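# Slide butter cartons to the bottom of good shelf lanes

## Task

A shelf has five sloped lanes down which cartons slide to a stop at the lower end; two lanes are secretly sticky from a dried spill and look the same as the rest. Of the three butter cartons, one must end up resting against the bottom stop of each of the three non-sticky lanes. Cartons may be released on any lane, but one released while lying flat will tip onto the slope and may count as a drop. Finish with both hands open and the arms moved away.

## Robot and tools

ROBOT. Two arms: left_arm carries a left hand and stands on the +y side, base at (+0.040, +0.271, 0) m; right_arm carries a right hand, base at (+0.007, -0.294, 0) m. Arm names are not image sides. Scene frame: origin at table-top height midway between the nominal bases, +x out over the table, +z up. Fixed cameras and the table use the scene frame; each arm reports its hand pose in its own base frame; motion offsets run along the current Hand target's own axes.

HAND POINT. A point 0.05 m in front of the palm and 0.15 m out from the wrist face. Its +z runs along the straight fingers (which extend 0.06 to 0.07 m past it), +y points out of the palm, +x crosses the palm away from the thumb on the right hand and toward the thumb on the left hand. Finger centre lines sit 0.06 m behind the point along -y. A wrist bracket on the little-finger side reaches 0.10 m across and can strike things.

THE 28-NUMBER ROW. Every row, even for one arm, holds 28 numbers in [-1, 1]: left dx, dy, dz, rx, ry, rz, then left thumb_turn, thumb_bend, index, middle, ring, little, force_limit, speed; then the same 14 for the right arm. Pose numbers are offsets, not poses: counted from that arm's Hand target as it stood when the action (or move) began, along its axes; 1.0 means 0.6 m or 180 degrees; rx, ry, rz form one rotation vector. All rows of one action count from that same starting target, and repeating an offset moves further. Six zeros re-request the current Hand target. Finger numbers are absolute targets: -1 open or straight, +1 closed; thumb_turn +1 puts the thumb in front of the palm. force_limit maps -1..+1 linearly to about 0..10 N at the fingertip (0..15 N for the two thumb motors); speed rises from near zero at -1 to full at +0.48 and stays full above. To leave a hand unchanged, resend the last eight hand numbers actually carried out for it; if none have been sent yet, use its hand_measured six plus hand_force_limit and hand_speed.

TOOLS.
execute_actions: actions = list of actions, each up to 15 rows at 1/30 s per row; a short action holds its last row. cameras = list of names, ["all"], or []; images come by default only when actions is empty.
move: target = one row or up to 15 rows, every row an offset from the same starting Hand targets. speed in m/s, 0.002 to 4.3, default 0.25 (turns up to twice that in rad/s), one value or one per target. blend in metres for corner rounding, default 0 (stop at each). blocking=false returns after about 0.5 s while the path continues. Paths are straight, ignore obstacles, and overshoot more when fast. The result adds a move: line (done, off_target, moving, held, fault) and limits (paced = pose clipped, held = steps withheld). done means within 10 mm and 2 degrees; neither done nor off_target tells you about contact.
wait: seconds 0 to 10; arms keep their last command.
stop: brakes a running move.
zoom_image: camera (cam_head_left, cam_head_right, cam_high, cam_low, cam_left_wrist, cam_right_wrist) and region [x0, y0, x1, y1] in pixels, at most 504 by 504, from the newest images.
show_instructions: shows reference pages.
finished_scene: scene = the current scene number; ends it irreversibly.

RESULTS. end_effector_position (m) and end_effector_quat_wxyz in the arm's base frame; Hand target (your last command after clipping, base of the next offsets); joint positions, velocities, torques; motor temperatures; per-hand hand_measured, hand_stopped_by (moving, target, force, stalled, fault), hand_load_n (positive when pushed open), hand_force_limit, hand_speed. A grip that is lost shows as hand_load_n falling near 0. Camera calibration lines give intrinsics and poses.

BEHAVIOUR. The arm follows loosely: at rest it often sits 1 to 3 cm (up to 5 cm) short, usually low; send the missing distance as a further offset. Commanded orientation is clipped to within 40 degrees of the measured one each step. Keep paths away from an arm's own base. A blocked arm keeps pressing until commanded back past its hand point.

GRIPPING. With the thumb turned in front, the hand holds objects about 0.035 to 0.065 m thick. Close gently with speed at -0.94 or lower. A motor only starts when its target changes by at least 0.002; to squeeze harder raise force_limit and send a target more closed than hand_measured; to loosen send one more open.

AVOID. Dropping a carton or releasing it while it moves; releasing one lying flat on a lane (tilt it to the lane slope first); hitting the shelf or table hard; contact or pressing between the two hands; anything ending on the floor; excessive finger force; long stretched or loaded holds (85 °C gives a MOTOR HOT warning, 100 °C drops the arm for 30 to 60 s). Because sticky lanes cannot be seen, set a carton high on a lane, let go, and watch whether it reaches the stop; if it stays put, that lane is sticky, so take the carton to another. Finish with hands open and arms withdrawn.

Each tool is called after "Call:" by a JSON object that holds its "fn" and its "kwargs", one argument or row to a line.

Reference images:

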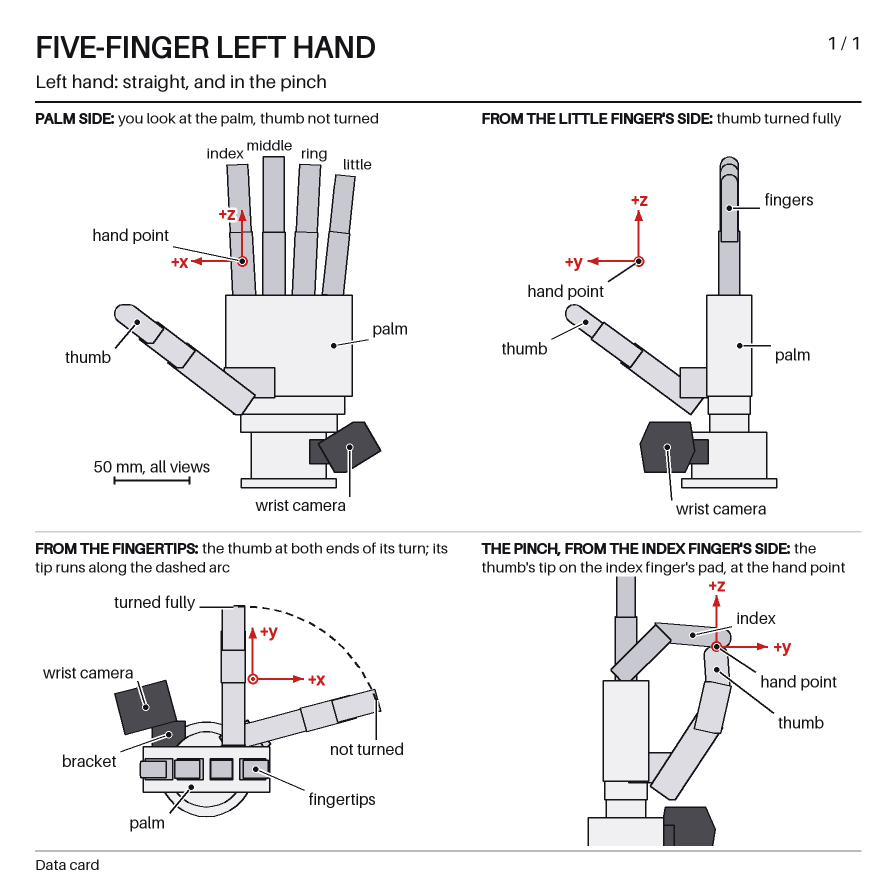

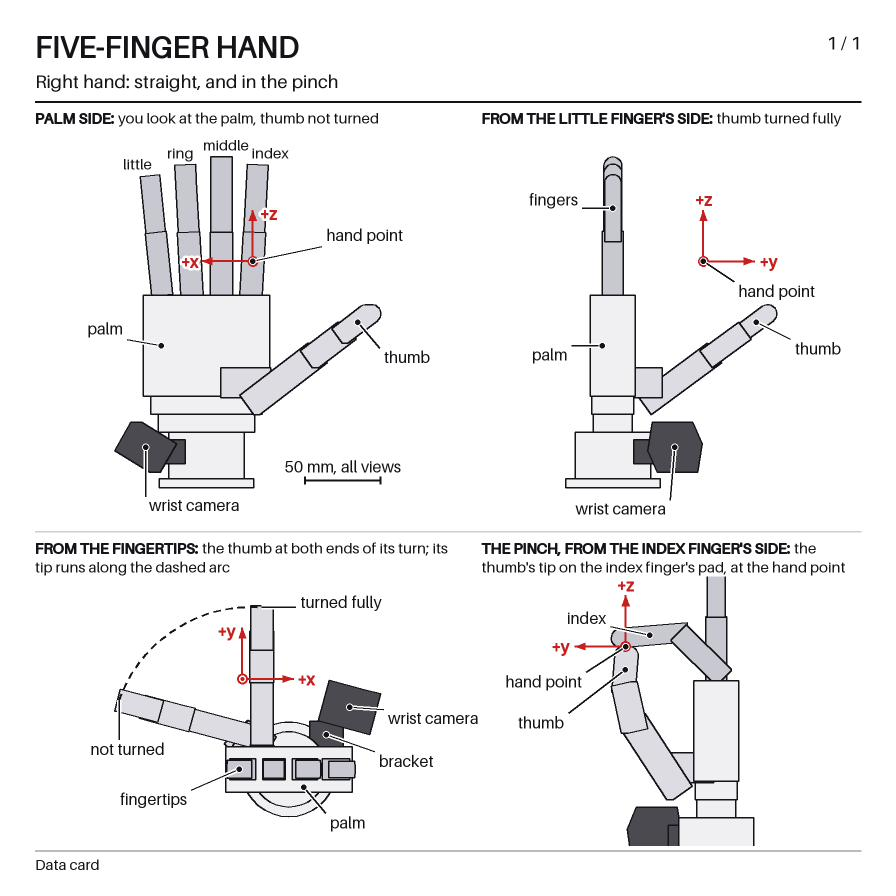

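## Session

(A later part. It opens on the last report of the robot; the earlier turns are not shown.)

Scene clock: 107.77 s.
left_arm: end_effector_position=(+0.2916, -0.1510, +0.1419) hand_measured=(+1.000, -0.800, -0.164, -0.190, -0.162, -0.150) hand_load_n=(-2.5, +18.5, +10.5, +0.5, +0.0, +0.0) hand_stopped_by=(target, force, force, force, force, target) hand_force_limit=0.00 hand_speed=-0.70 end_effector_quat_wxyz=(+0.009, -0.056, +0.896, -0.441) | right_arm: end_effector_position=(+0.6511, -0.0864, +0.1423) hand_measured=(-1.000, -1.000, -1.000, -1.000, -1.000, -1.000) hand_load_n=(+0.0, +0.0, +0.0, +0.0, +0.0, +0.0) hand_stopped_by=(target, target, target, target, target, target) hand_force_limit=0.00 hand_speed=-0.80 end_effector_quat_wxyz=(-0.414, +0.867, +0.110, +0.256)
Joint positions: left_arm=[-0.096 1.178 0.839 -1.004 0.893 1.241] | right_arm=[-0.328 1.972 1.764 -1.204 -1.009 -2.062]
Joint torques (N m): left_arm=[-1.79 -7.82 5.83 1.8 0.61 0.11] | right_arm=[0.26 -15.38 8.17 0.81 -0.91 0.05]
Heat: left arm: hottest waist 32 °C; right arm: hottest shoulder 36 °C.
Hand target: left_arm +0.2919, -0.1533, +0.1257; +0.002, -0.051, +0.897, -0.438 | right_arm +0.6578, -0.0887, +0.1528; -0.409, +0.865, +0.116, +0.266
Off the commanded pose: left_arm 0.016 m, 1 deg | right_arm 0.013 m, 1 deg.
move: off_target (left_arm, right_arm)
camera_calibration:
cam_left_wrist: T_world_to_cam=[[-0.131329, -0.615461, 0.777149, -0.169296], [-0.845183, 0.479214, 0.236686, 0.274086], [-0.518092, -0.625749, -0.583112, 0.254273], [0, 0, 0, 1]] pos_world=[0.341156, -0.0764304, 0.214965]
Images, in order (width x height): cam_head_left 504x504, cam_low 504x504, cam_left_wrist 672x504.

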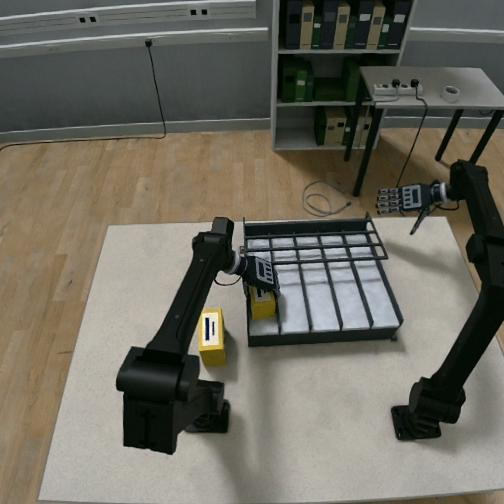

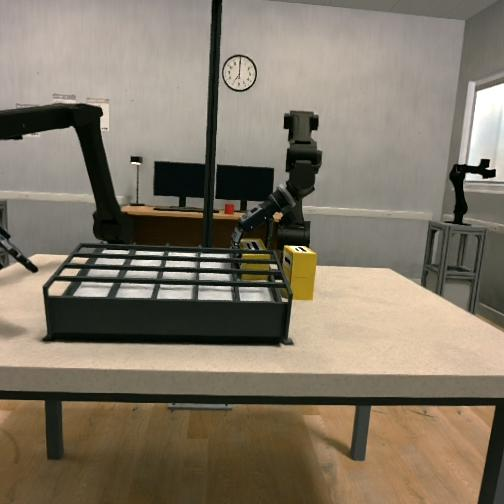

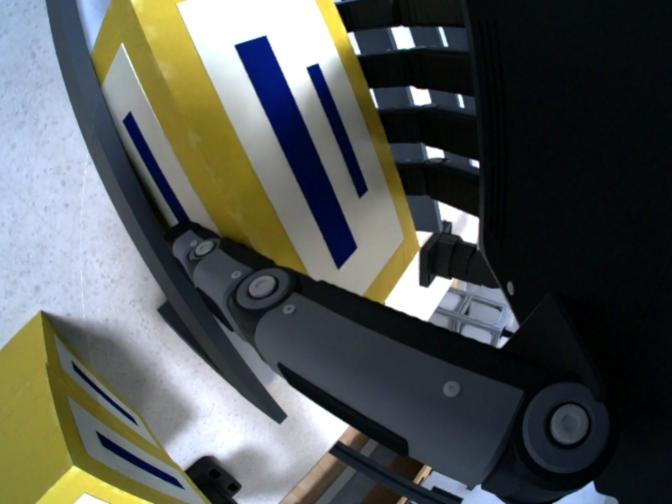

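Call:
{"fn": "zoom_image", "kwargs": {
  "camera": "cam_low",
  "region": [225, 230, 305, 310]
}}

Call:
{"fn": "zoom_image", "kwargs": {
  "camera": "cam_head_left",
  "region": [235, 270, 305, 340]
}}

Call:
{"fn": "zoom_image", "kwargs": {
  "camera": "cam_left_wrist",
  "region": [40, 0, 440, 300]
}}

Scaled by 6.300.

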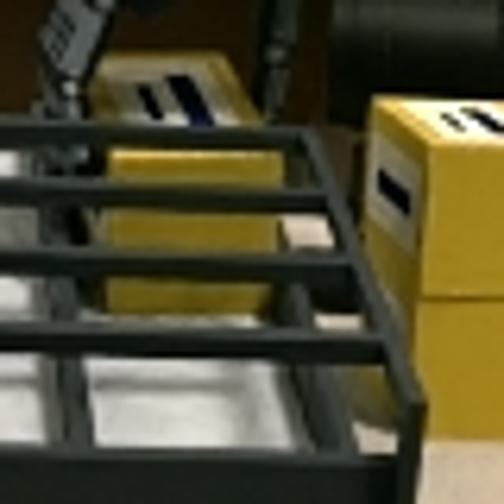

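Scaled by 7.200.

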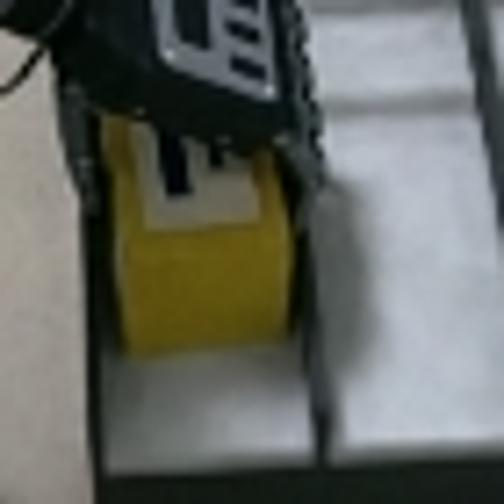

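Scaled by 1.260 from the camera's 672x504 image, which has a finer 960x720 frame.

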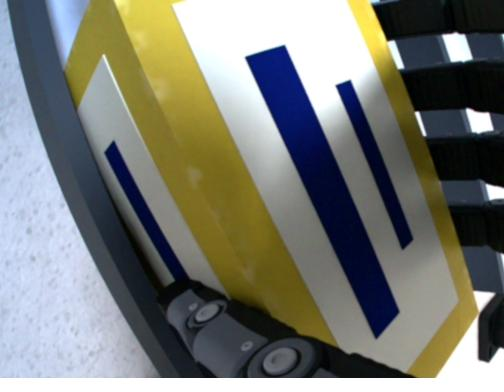

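Call:
{"fn": "move", "kwargs": {
  "target": [
    [0,-0.0131,-0.0103,0,0,0,1,-0.7,-0.15,-0.15,-0.15,-0.15,0,-0.7,0,0,0,0,0,0,-1,-1,-1,-1,-1,-1,0,-0.8],
    [0,-0.0131,-0.0103,0,0,0,1,-1,-0.8,-0.8,-0.8,-0.8,0,0,0,0,0,0,0,0,-1,-1,-1,-1,-1,-1,0,-0.8]
  ],
  "speed": 0.06,
  "cameras": ["cam_low","cam_head_left","cam_left_wrist","cam_high"]
}}

Call:
{"fn": "zoom_image", "kwargs": {
  "camera": "cam_low",
  "region": [180, 180, 340, 340]
}}

Call:
{"fn": "zoom_image", "kwargs": {
  "camera": "cam_head_left",
  "region": [200, 200, 340, 360]
}}

Scene clock: 118.40 s.
left_arm: end_effector_position=(+0.2908, -0.1514, +0.1402) hand_measured=(+1.000, -1.000, -0.800, -0.800, -0.800, -0.800) hand_load_n=(+0.0, +0.0, +0.0, +0.0, +0.0, +0.0) hand_stopped_by=(target, target, target, target, target, target) hand_force_limit=0.00 hand_speed=0.00 end_effector_quat_wxyz=(+0.007, -0.055, +0.897, -0.439) | right_arm: end_effector_position=(+0.6511, -0.0864, +0.1423) hand_measured=(-1.000, -1.000, -1.000, -1.000, -1.000, -1.000) hand_load_n=(+0.0, +0.0, +0.0, +0.0, +0.0, +0.0) hand_stopped_by=(target, target, target, target, target, target) hand_force_limit=0.00 hand_speed=-0.80 end_effector_quat_wxyz=(-0.414, +0.867, +0.110, +0.256)
Joint positions: left_arm=[-0.1 1.181 0.838 -1.005 0.889 1.241] | right_arm=[-0.328 1.972 1.764 -1.204 -1.009 -2.062]
Joint torques (N m): left_arm=[-1.55 -8.7 7.28 0.81 0.76 0.14] | right_arm=[0.26 -15.5 8.12 0.77 -0.92 0.03]
Heat: left arm: hottest waist 32 °C; right arm: hottest shoulder 36 °C.
Hand target: left_arm +0.2922, -0.1533, +0.1357; +0.002, -0.051, +0.897, -0.438 | right_arm +0.6578, -0.0887, +0.1528; -0.409, +0.865, +0.116, +0.266
Off the commanded pose: left_arm 0.005 m, 1 deg | right_arm 0.013 m, 1 deg.
move: off_target (right_arm)
camera_calibration:
cam_left_wrist: T_world_to_cam=[[-0.129516, -0.61862, 0.774942, -0.169038], [-0.84283, 0.480387, 0.242621, 0.272678], [-0.522362, -0.621721, -0.58361, 0.254487], [0, 0, 0, 1]] pos_world=[0.340862, -0.0773408, 0.213358]
Images, in order (width x height): cam_head_left 504x504, cam_high 504x504, cam_low 504x504, cam_left_wrist 672x504.

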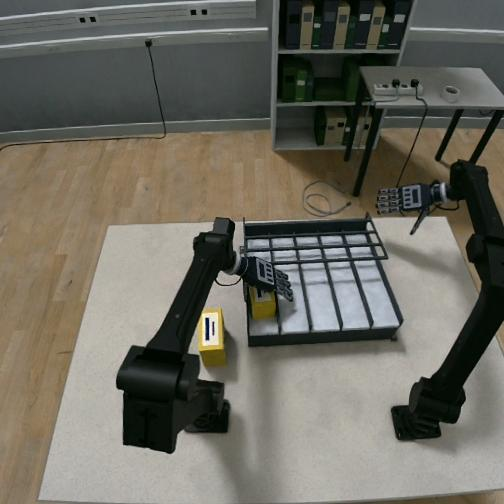

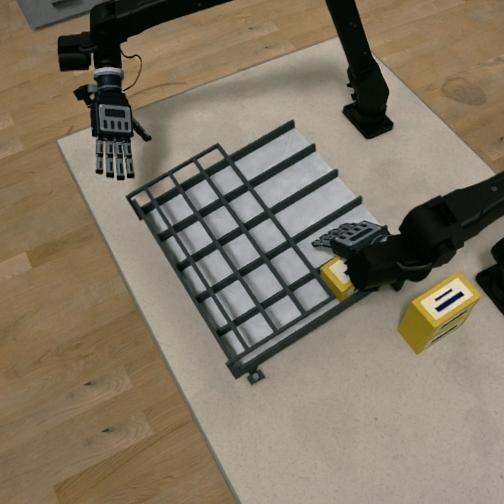

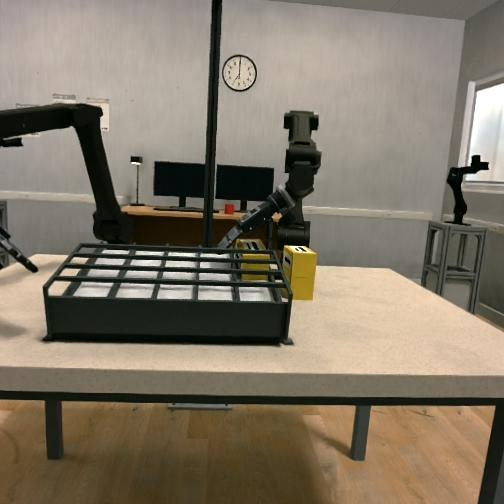

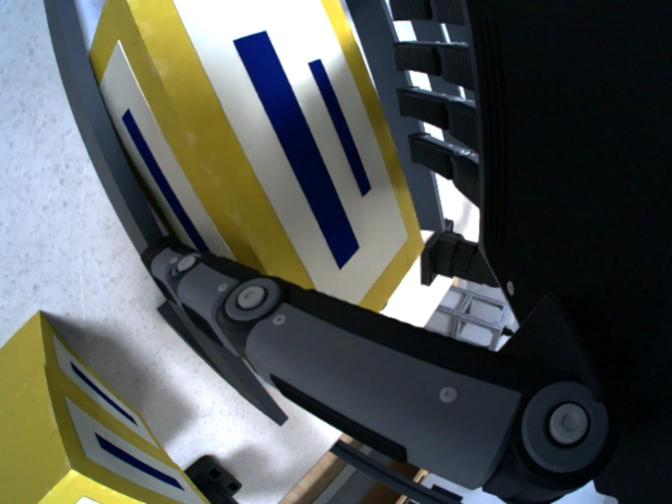

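Scaled by 3.150.

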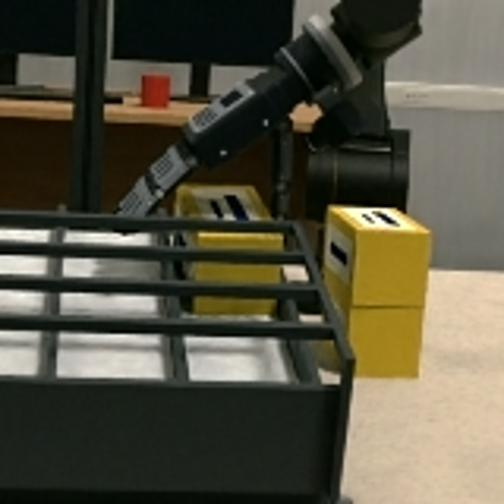

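Scaled by 3.150.

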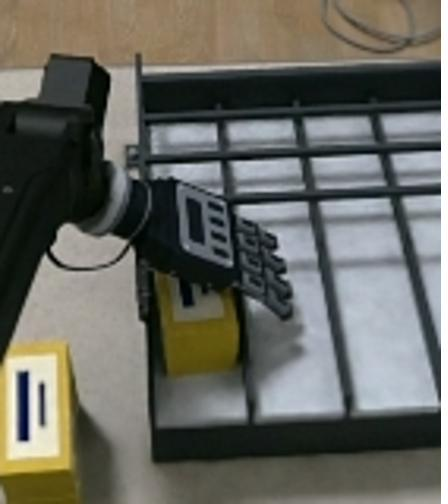

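Call:
{"fn": "move", "kwargs": {
  "target": [0.0073,-0.131,-0.1025,0,0,0,1,-1,-0.8,-0.8,-0.8,-0.8,0,0,0,0,0,0,0,0,-1,-1,-1,-1,-1,-1,0,-0.8],
  "speed": 0.15,
  "cameras": ["cam_low","cam_head_left","cam_left_wrist","cam_high"]
}}

Call:
{"fn": "zoom_image", "kwargs": {
  "camera": "cam_head_left",
  "region": [200, 200, 340, 360]
}}

Scene clock: 120.90 s.
left_arm: end_effector_position=(+0.2827, -0.1511, +0.2192) hand_measured=(+1.000, -1.000, -0.800, -0.800, -0.800, -0.800) hand_load_n=(+0.0, +0.0, +0.0, +0.0, +0.0, +0.0) hand_stopped_by=(target, target, target, target, target, target) hand_force_limit=0.00 hand_speed=0.00 end_effector_quat_wxyz=(-0.014, -0.065, +0.898, -0.435) | right_arm: end_effector_position=(+0.6511, -0.0864, +0.1423) hand_measured=(-1.000, -1.000, -1.000, -1.000, -1.000, -1.000) hand_load_n=(+0.0, +0.5, +0.0, +0.0, +0.0, +0.0) hand_stopped_by=(target, target, target, target, target, target) hand_force_limit=0.00 hand_speed=-0.80 end_effector_quat_wxyz=(-0.414, +0.867, +0.110, +0.256)
Joint positions: left_arm=[-0.102 1.138 1.018 -1.275 0.889 1.241] | right_arm=[-0.328 1.972 1.764 -1.204 -1.009 -2.062]
Joint torques (N m): left_arm=[-1.49 -10.58 10.33 0.31 0.76 0.13] | right_arm=[0.15 -15.21 8.17 0.8 -0.91 0.04]
Heat: left arm: hottest waist 32 °C; right arm: hottest shoulder 36 °C.
Hand target: left_arm +0.2919, -0.1534, +0.2356; +0.002, -0.051, +0.897, -0.438 | right_arm +0.6578, -0.0887, +0.1528; -0.409, +0.865, +0.116, +0.266
Off the commanded pose: left_arm 0.019 m, 2 deg | right_arm 0.013 m, 1 deg.
move: off_target (left_arm, right_arm)
camera_calibration:
cam_left_wrist: T_world_to_cam=[[-0.0942214, -0.622106, 0.777243, -0.242014], [-0.829781, 0.480447, 0.28396, 0.233766], [-0.550078, -0.618187, -0.56148, 0.300103], [0, 0, 0, 1]] pos_world=[0.336252, -0.0773509, 0.290226]
Images, in order (width x height): cam_head_left 504x504, cam_high 504x504, cam_low 504x504, cam_left_wrist 672x504.

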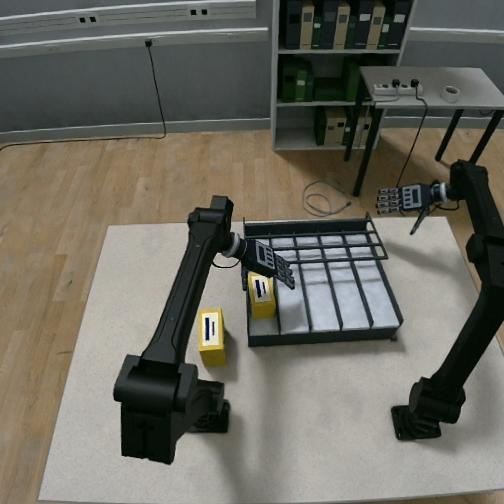

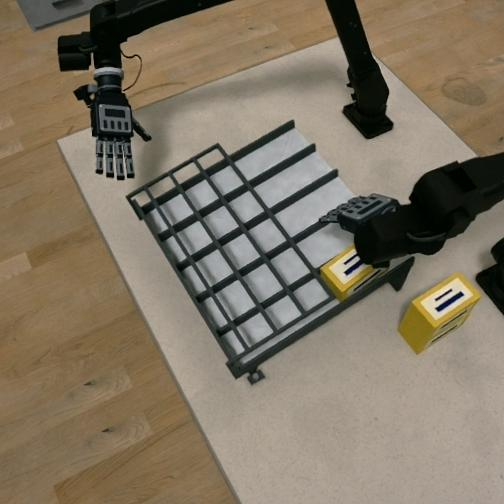

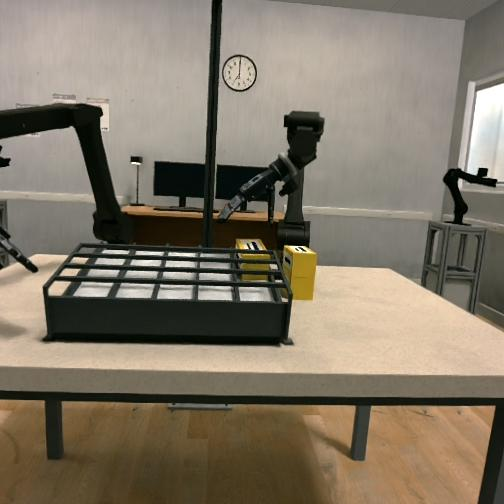

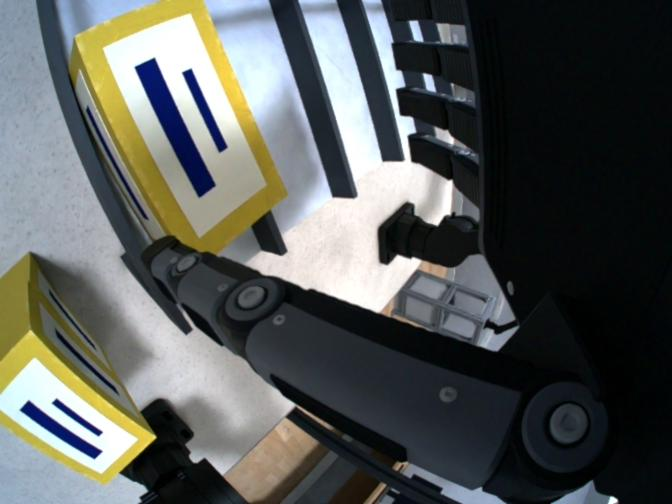

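Scaled by 3.150.

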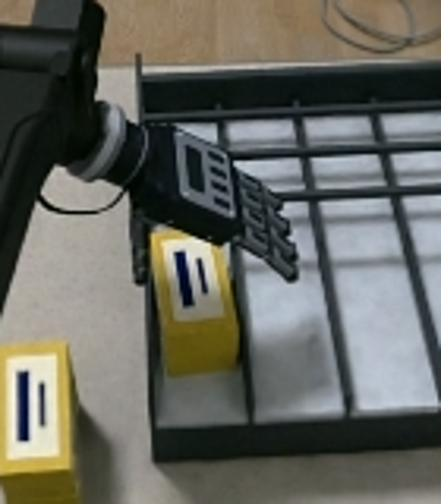

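Call:
{"fn": "move", "kwargs": {
  "target": [-0.0195,0.107,0.08,-0.0002,0.0265,-0.0258,1,-1,-0.6,-0.6,-0.6,-0.6,0,0,0,0,0,0,0,0,-1,-1,-1,-1,-1,-1,0,-0.8],
  "speed": 0.15,
  "cameras": ["cam_low","cam_head_left","cam_left_wrist","cam_high"]
}}

Call:
{"fn": "zoom_image", "kwargs": {
  "camera": "cam_head_left",
  "region": [200, 200, 340, 360]
}}

Call:
{"fn": "zoom_image", "kwargs": {
  "camera": "cam_low",
  "region": [180, 180, 340, 340]
}}

Scene clock: 126.47 s.
left_arm: end_effector_position=(+0.2957, -0.1523, +0.1603) hand_measured=(+1.000, -1.000, -0.600, -0.600, -0.600, -0.600) hand_load_n=(+0.0, +0.0, +0.0, +0.0, +0.0, +0.0) hand_stopped_by=(target, target, target, target, target, target) hand_force_limit=0.00 hand_speed=0.00 end_effector_quat_wxyz=(-0.055, -0.072, +0.894, -0.439) | right_arm: end_effector_position=(+0.6511, -0.0864, +0.1423) hand_measured=(-1.000, -1.000, -1.000, -1.000, -1.000, -1.000) hand_load_n=(+0.0, +0.0, +0.0, +0.0, +0.0, +0.0) hand_stopped_by=(target, target, target, target, target, target) hand_force_limit=0.00 hand_speed=-0.80 end_effector_quat_wxyz=(-0.414, +0.867, +0.110, +0.256)
Joint positions: left_arm=[-0.092 1.277 0.961 -1.192 0.914 1.287] | right_arm=[-0.328 1.972 1.764 -1.204 -1.009 -2.062]
Joint torques (N m): left_arm=[-0.67 -10.7 6.99 0.75 0.81 0.15] | right_arm=[0.09 -15.09 8.21 0.8 -0.91 0.06]
Heat: left arm: hottest waist 32 °C; right arm: hottest shoulder 36 °C.
Hand target: left_arm +0.3001, -0.1508, +0.1551; -0.053, -0.069, +0.894, -0.439 | right_arm +0.6578, -0.0887, +0.1528; -0.409, +0.865, +0.116, +0.266
Off the commanded pose: left_arm 0.007 m, 0 deg | right_arm 0.013 m, 1 deg.
move: off_target (right_arm)
camera_calibration:
cam_left_wrist: T_world_to_cam=[[-0.0459738, -0.609223, 0.791665, -0.2104], [-0.794288, 0.5029, 0.340878, 0.245594], [-0.605799, -0.613139, -0.507019, 0.281911], [0, 0, 0, 1]] pos_world=[0.356181, -0.0788392, 0.225783]
Images, in order (width x height): cam_head_left 504x504, cam_high 504x504, cam_low 504x504, cam_left_wrist 672x504.

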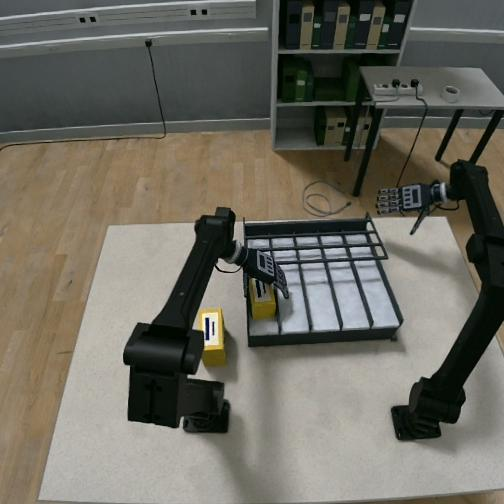

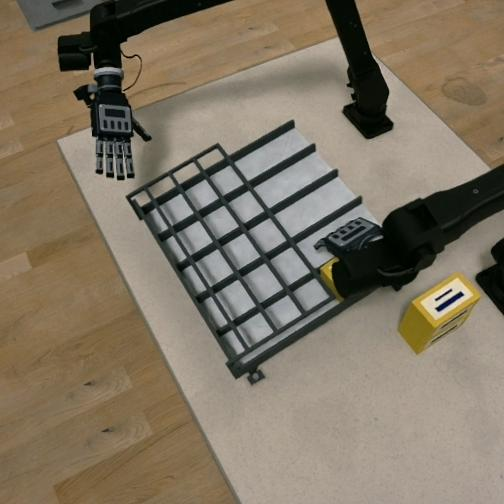

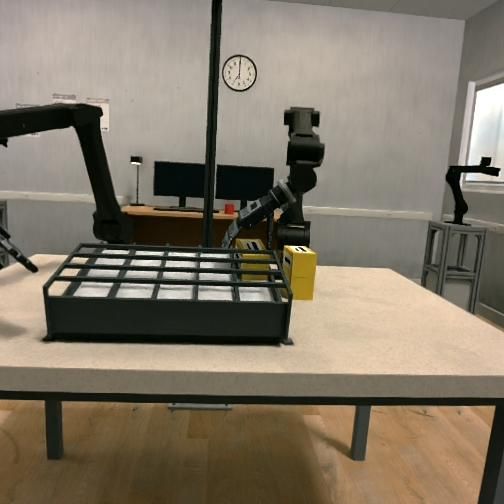

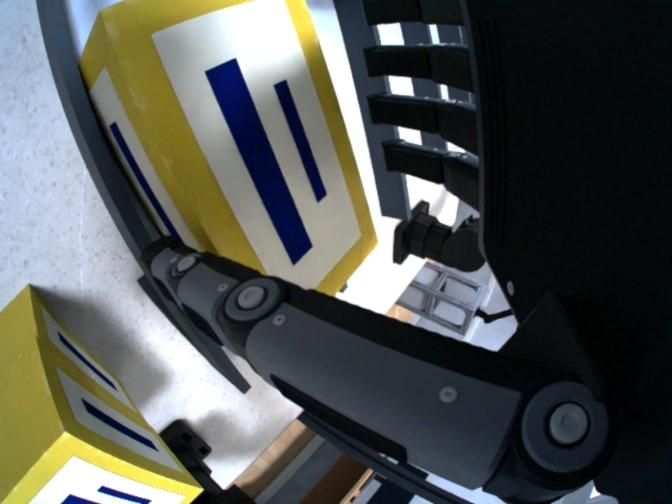

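Scaled by 3.150.

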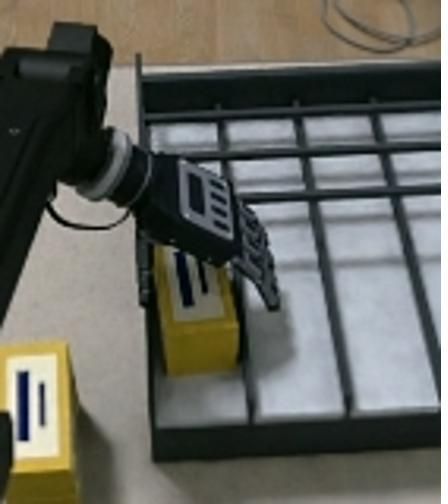

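Scaled by 3.150.

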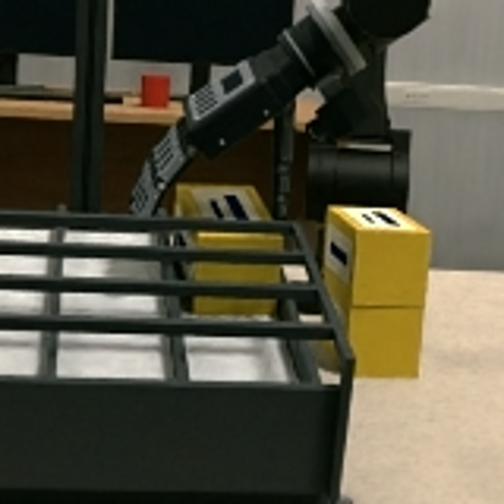

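Call:
{"fn": "move", "kwargs": {
  "target": [
    [-0.008,0.0233,0.0182,0,0,0,1,-1,-0.6,-0.6,-0.6,-0.6,0,0,0,0,0,0,0,0,-1,-1,-1,-1,-1,-1,0,-0.8],
    [-0.008,0.0233,0.0182,0,0,0,1,-0.7,-0.12,-0.12,-0.12,-0.12,-0.2,-0.88,0,0,0,0,0,0,-1,-1,-1,-1,-1,-1,0,-0.8]
  ],
  "speed": 0.08,
  "cameras": ["cam_low","cam_head_left","cam_left_wrist","cam_high"]
}}

Call:
{"fn": "zoom_image", "kwargs": {
  "camera": "cam_head_left",
  "region": [200, 200, 340, 360]
}}

Scene clock: 131.00 s.
left_arm: end_effector_position=(+0.3003, -0.1499, +0.1435) hand_measured=(+1.000, -0.806, -0.212, -0.192, -0.158, -0.120) hand_load_n=(+1.0, +10.0, +1.5, +4.0, +4.5, +0.5) hand_stopped_by=(target, force, force, force, force, target) hand_force_limit=-0.20 hand_speed=-0.88 end_effector_quat_wxyz=(-0.050, -0.072, +0.895, -0.438) | right_arm: end_effector_position=(+0.6511, -0.0864, +0.1423) hand_measured=(-1.000, -1.000, -1.000, -1.000, -1.000, -1.000) hand_load_n=(+0.0, +0.0, +0.0, +0.0, +0.0, +0.0) hand_stopped_by=(target, target, target, target, target, target) hand_force_limit=0.00 hand_speed=-0.80 end_effector_quat_wxyz=(-0.414, +0.867, +0.110, +0.256)
Joint positions: left_arm=[-0.085 1.298 0.935 -1.14 0.912 1.291] | right_arm=[-0.328 1.972 1.764 -1.204 -1.009 -2.062]
Joint torques (N m): left_arm=[-1.26 -10.52 6.68 0.81 0.9 0.16] | right_arm=[0.15 -15.09 8.16 0.88 -0.9 0.05]
Heat: left arm: hottest waist 32 °C; right arm: hottest shoulder 36 °C.
Hand target: left_arm +0.3021, -0.1507, +0.1367; -0.053, -0.069, +0.894, -0.439 | right_arm +0.6578, -0.0887, +0.1528; -0.409, +0.865, +0.116, +0.266
Off the commanded pose: left_arm 0.007 m, 1 deg | right_arm 0.013 m, 1 deg.
move: off_target (right_arm)
camera_calibration:
cam_left_wrist: T_world_to_cam=[[-0.0500374, -0.610769, 0.790226, -0.194319], [-0.799723, 0.498466, 0.334627, 0.25568], [-0.59828, -0.615218, -0.513388, 0.275989], [0, 0, 0, 1]] pos_world=[0.359869, -0.0763386, 0.209688]
Images, in order (width x height): cam_head_left 504x504, cam_high 504x504, cam_low 504x504, cam_left_wrist 672x504.

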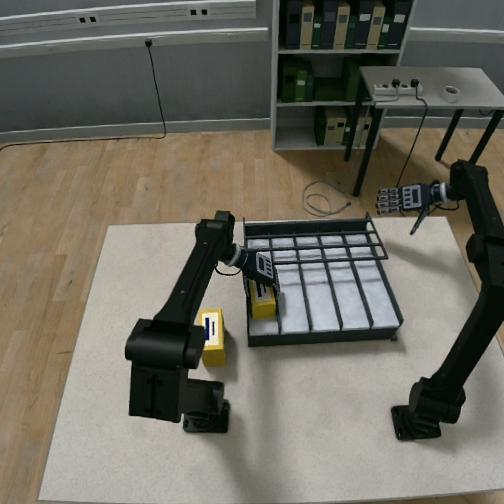

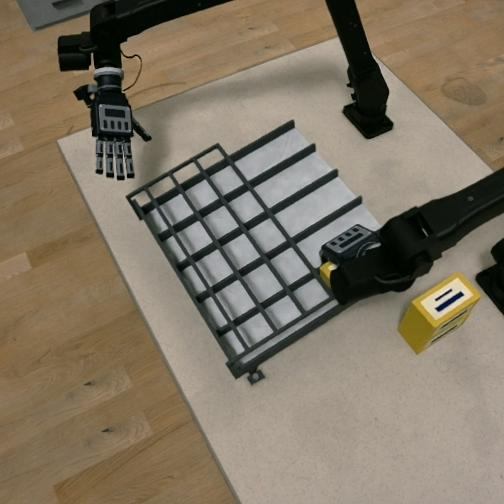

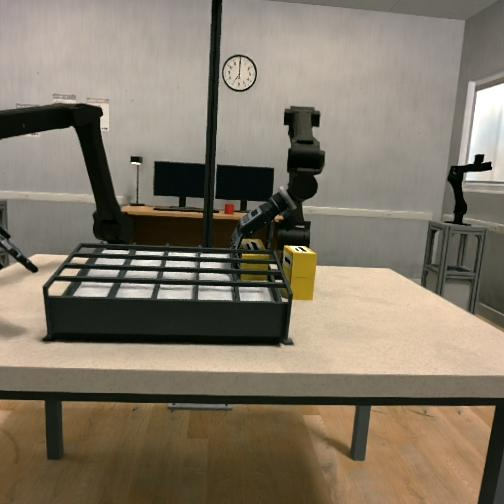

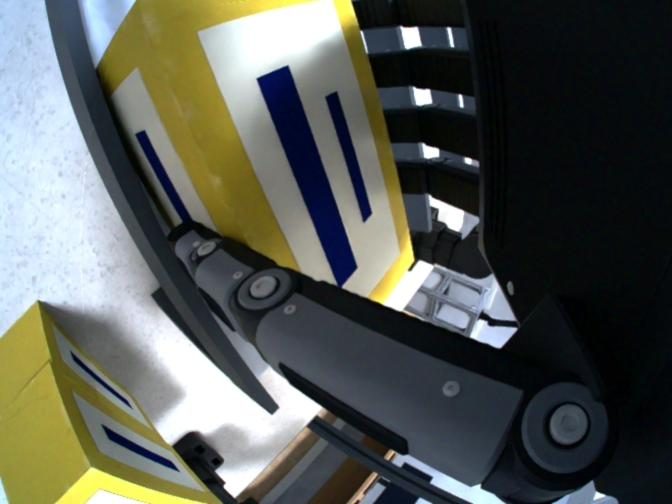

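Scaled by 3.150.

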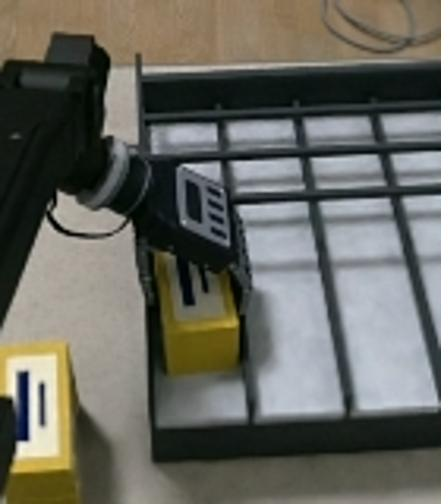

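Call:
{"fn": "move", "kwargs": {
  "target": [
    [0.0143,-0.0713,-0.0557,0,0,0,1,-0.7,-0.12,-0.12,-0.12,-0.12,-0.2,-0.88,0,0,0,0,0,0,-1,-1,-1,-1,-1,-1,0,-0.8],
    [0.0145,-0.1632,0.062,0,0,0,1,-0.7,-0.12,-0.12,-0.12,-0.12,-0.2,-0.88,0,0,0,0,0,0,-1,-1,-1,-1,-1,-1,0,-0.8]
  ],
  "speed": 0.12,
  "blend": [0.01, 0],
  "cameras": ["cam_low","cam_head_left","cam_left_wrist","cam_high"]
}}

Call:
{"fn": "zoom_image", "kwargs": {
  "camera": "cam_head_left",
  "region": [200, 200, 340, 360]
}}

Call:
{"fn": "zoom_image", "kwargs": {
  "camera": "cam_low",
  "region": [150, 180, 310, 340]
}}

Scene clock: 135.47 s.
left_arm: end_effector_position=(+0.2942, -0.1806, +0.1646) hand_measured=(+1.000, -0.864, -0.212, -0.190, -0.156, -0.120) hand_load_n=(-4.0, +37.5, +0.0, +0.0, +0.0, +7.5) hand_stopped_by=(target, force, force, force, force, target) hand_force_limit=-0.20 hand_speed=-0.88 end_effector_quat_wxyz=(-0.062, -0.115, +0.914, -0.385) | right_arm: end_effector_position=(+0.6511, -0.0864, +0.1423) hand_measured=(-1.000, -1.000, -1.000, -1.000, -1.000, -1.000) hand_load_n=(+0.0, +0.0, +0.0, +0.0, +0.0, +0.0) hand_stopped_by=(target, target, target, target, target, target) hand_force_limit=0.00 hand_speed=-0.80 end_effector_quat_wxyz=(-0.414, +0.867, +0.110, +0.256)
Joint positions: left_arm=[-0.218 1.262 0.985 -1.106 0.784 1.024] | right_arm=[-0.328 1.972 1.764 -1.204 -1.009 -2.062]
Joint torques (N m): left_arm=[-8.23 -11.46 10.95 3.67 4.06 -0.45] | right_arm=[0.15 -15.21 8.12 0.79 -0.89 0.05]
Heat: left arm: hottest waist 32 °C; right arm: hottest shoulder 36 °C.
Hand target: left_arm +0.3090, -0.2399, +0.1917; -0.053, -0.070, +0.894, -0.439 | right_arm +0.6578, -0.0887, +0.1528; -0.409, +0.865, +0.116, +0.266
Off the commanded pose: left_arm 0.067 m, 8 deg | right_arm 0.013 m, 1 deg.
move: off_target (left_arm, right_arm)
camera_calibration:
cam_left_wrist: T_world_to_cam=[[0.036668, -0.697341, 0.715801, -0.258818], [-0.801086, 0.407702, 0.438224, 0.226005], [-0.597425, -0.589487, -0.54368, 0.273682], [0, 0, 0, 1]] pos_world=[0.354044, -0.111295, 0.235016]
Images, in order (width x height): cam_head_left 504x504, cam_high 504x504, cam_low 504x504, cam_left_wrist 672x504.

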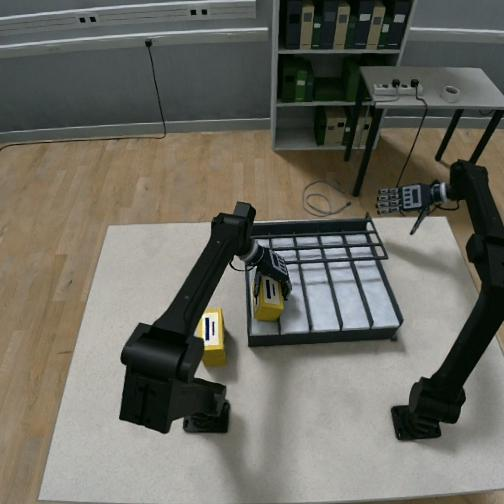

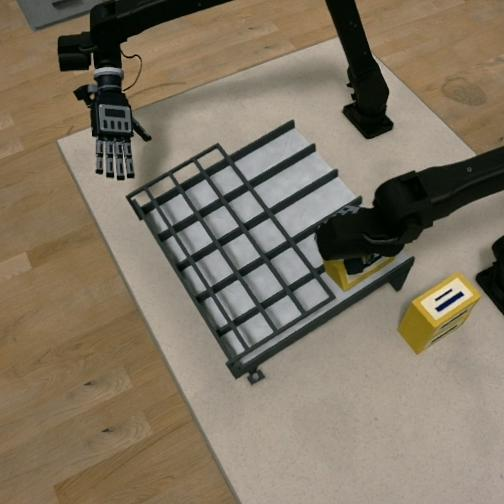

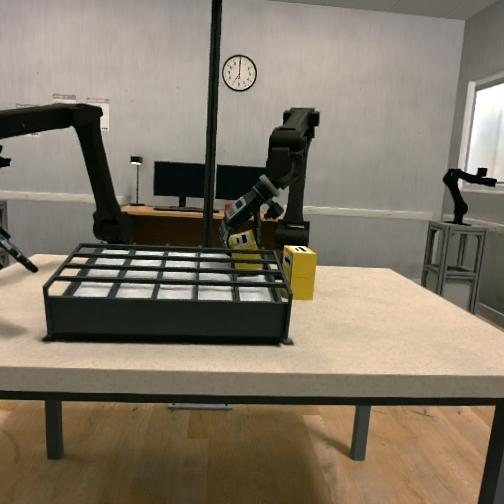

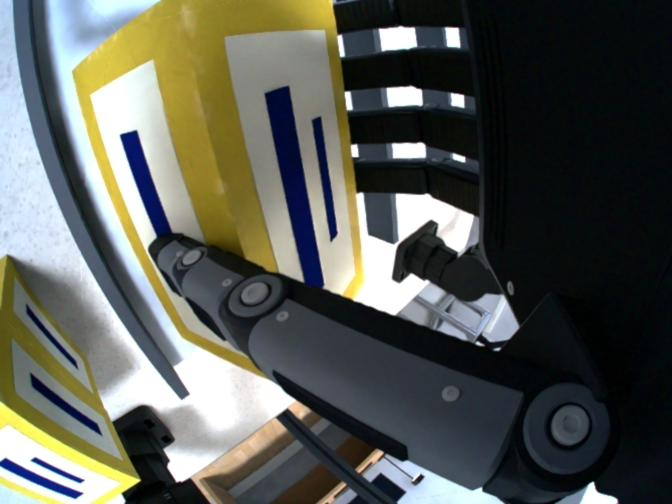

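Scaled by 3.150.

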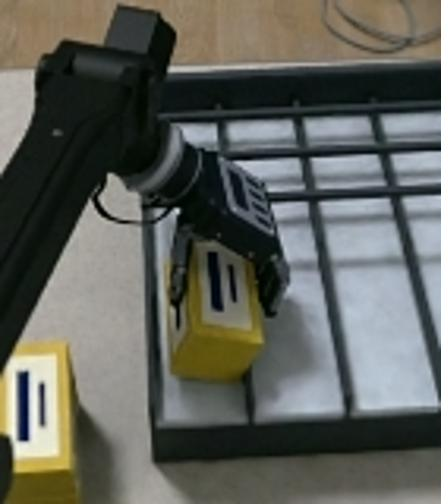

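Scaled by 3.150.

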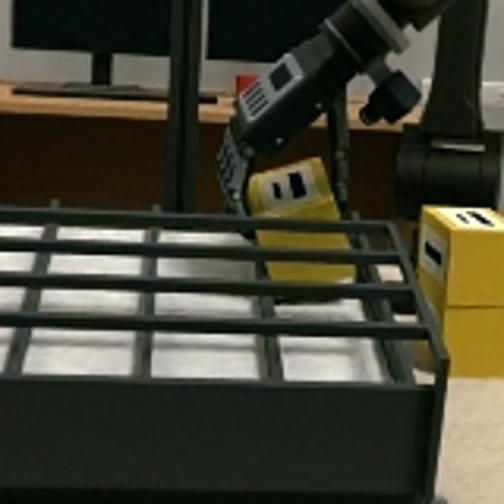

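Call:
{"fn": "move", "kwargs": {
  "target": [0.0217,-0.0017,-0.1295,0,0,0,1,-0.7,-0.12,-0.12,-0.12,-0.12,-0.2,-0.88,0,0,0,0,0,0,-1,-1,-1,-1,-1,-1,0,-0.8],
  "speed": 0.12,
  "cameras": ["cam_low","cam_head_left","cam_left_wrist","cam_high"]
}}

Call:
{"fn": "zoom_image", "kwargs": {
  "camera": "cam_head_left",
  "region": [200, 200, 340, 360]
}}

Call:
{"fn": "zoom_image", "kwargs": {
  "camera": "cam_low",
  "region": [150, 180, 310, 340]
}}

Scene clock: 138.33 s.
left_arm: end_effector_position=(+0.2893, -0.1800, +0.2265) hand_measured=(+1.000, -0.850, -0.212, -0.190, -0.156, -0.120) hand_load_n=(+0.0, +0.0, +0.0, +0.0, +0.0, +0.0) hand_stopped_by=(target, force, force, force, force, target) hand_force_limit=-0.20 hand_speed=-0.88 end_effector_quat_wxyz=(-0.071, -0.079, +0.894, -0.435) | right_arm: end_effector_position=(+0.6511, -0.0864, +0.1423) hand_measured=(-1.000, -1.000, -1.000, -1.000, -1.000, -1.000) hand_load_n=(+0.0, +0.0, +0.0, +0.0, +0.0, +0.0) hand_stopped_by=(target, target, target, target, target, target) hand_force_limit=0.00 hand_speed=-0.80 end_effector_quat_wxyz=(-0.414, +0.867, +0.110, +0.256)
Joint positions: left_arm=[-0.175 1.233 1.098 -1.307 0.905 1.157] | right_arm=[-0.328 1.972 1.764 -1.204 -1.009 -2.062]
Joint torques (N m): left_arm=[-0.73 -12.28 9.91 0.24 0.76 0.13] | right_arm=[0.09 -15.15 8.16 0.8 -0.9 0.03]
Heat: left arm: hottest waist 32 °C; right arm: hottest shoulder 36 °C.
Hand target: left_arm +0.2990, -0.1800, +0.2419; -0.053, -0.069, +0.894, -0.439 | right_arm +0.6578, -0.0887, +0.1528; -0.409, +0.865, +0.116, +0.266
Off the commanded pose: left_arm 0.018 m, 2 deg | right_arm 0.013 m, 1 deg.
move: off_target (left_arm, right_arm)
camera_calibration:
cam_left_wrist: T_world_to_cam=[[-0.0186833, -0.613852, 0.7892, -0.288114], [-0.780166, 0.502605, 0.372464, 0.220702], [-0.625293, -0.608749, -0.488297, 0.296893], [0, 0, 0, 1]] pos_world=[0.352446, -0.107052, 0.290148]
Images, in order (width x height): cam_head_left 504x504, cam_high 504x504, cam_low 504x504, cam_left_wrist 672x504.

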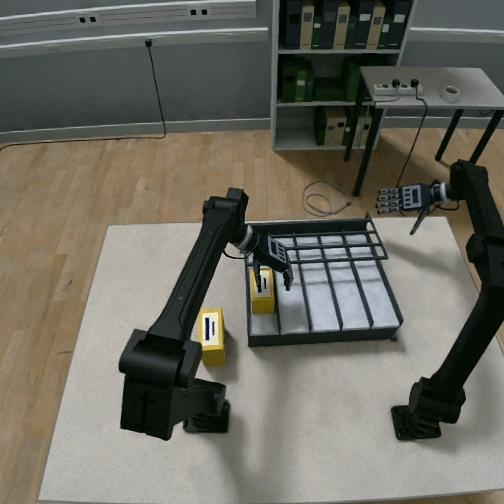

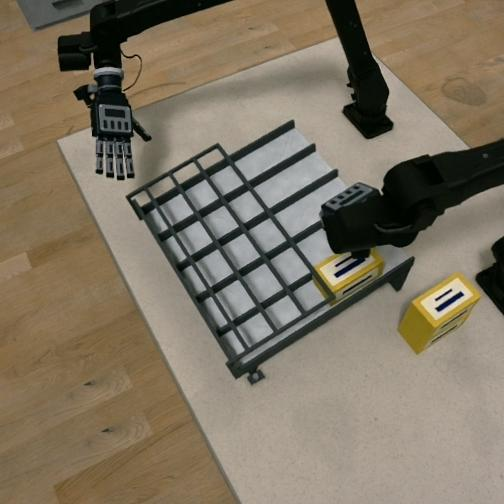

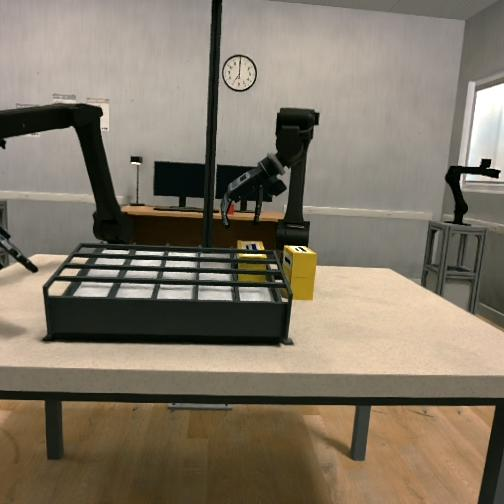

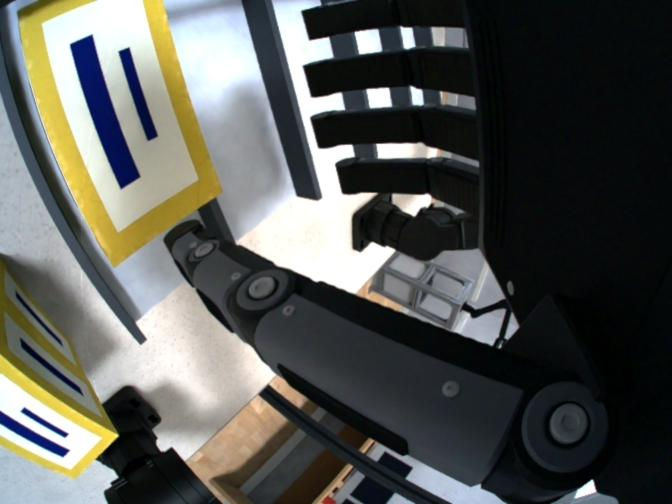

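Scaled by 3.150.

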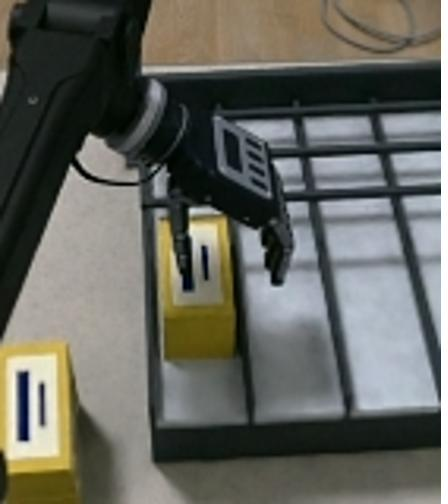

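Scaled by 3.150.

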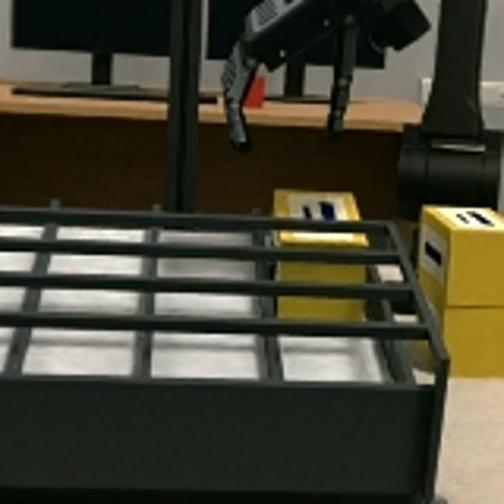

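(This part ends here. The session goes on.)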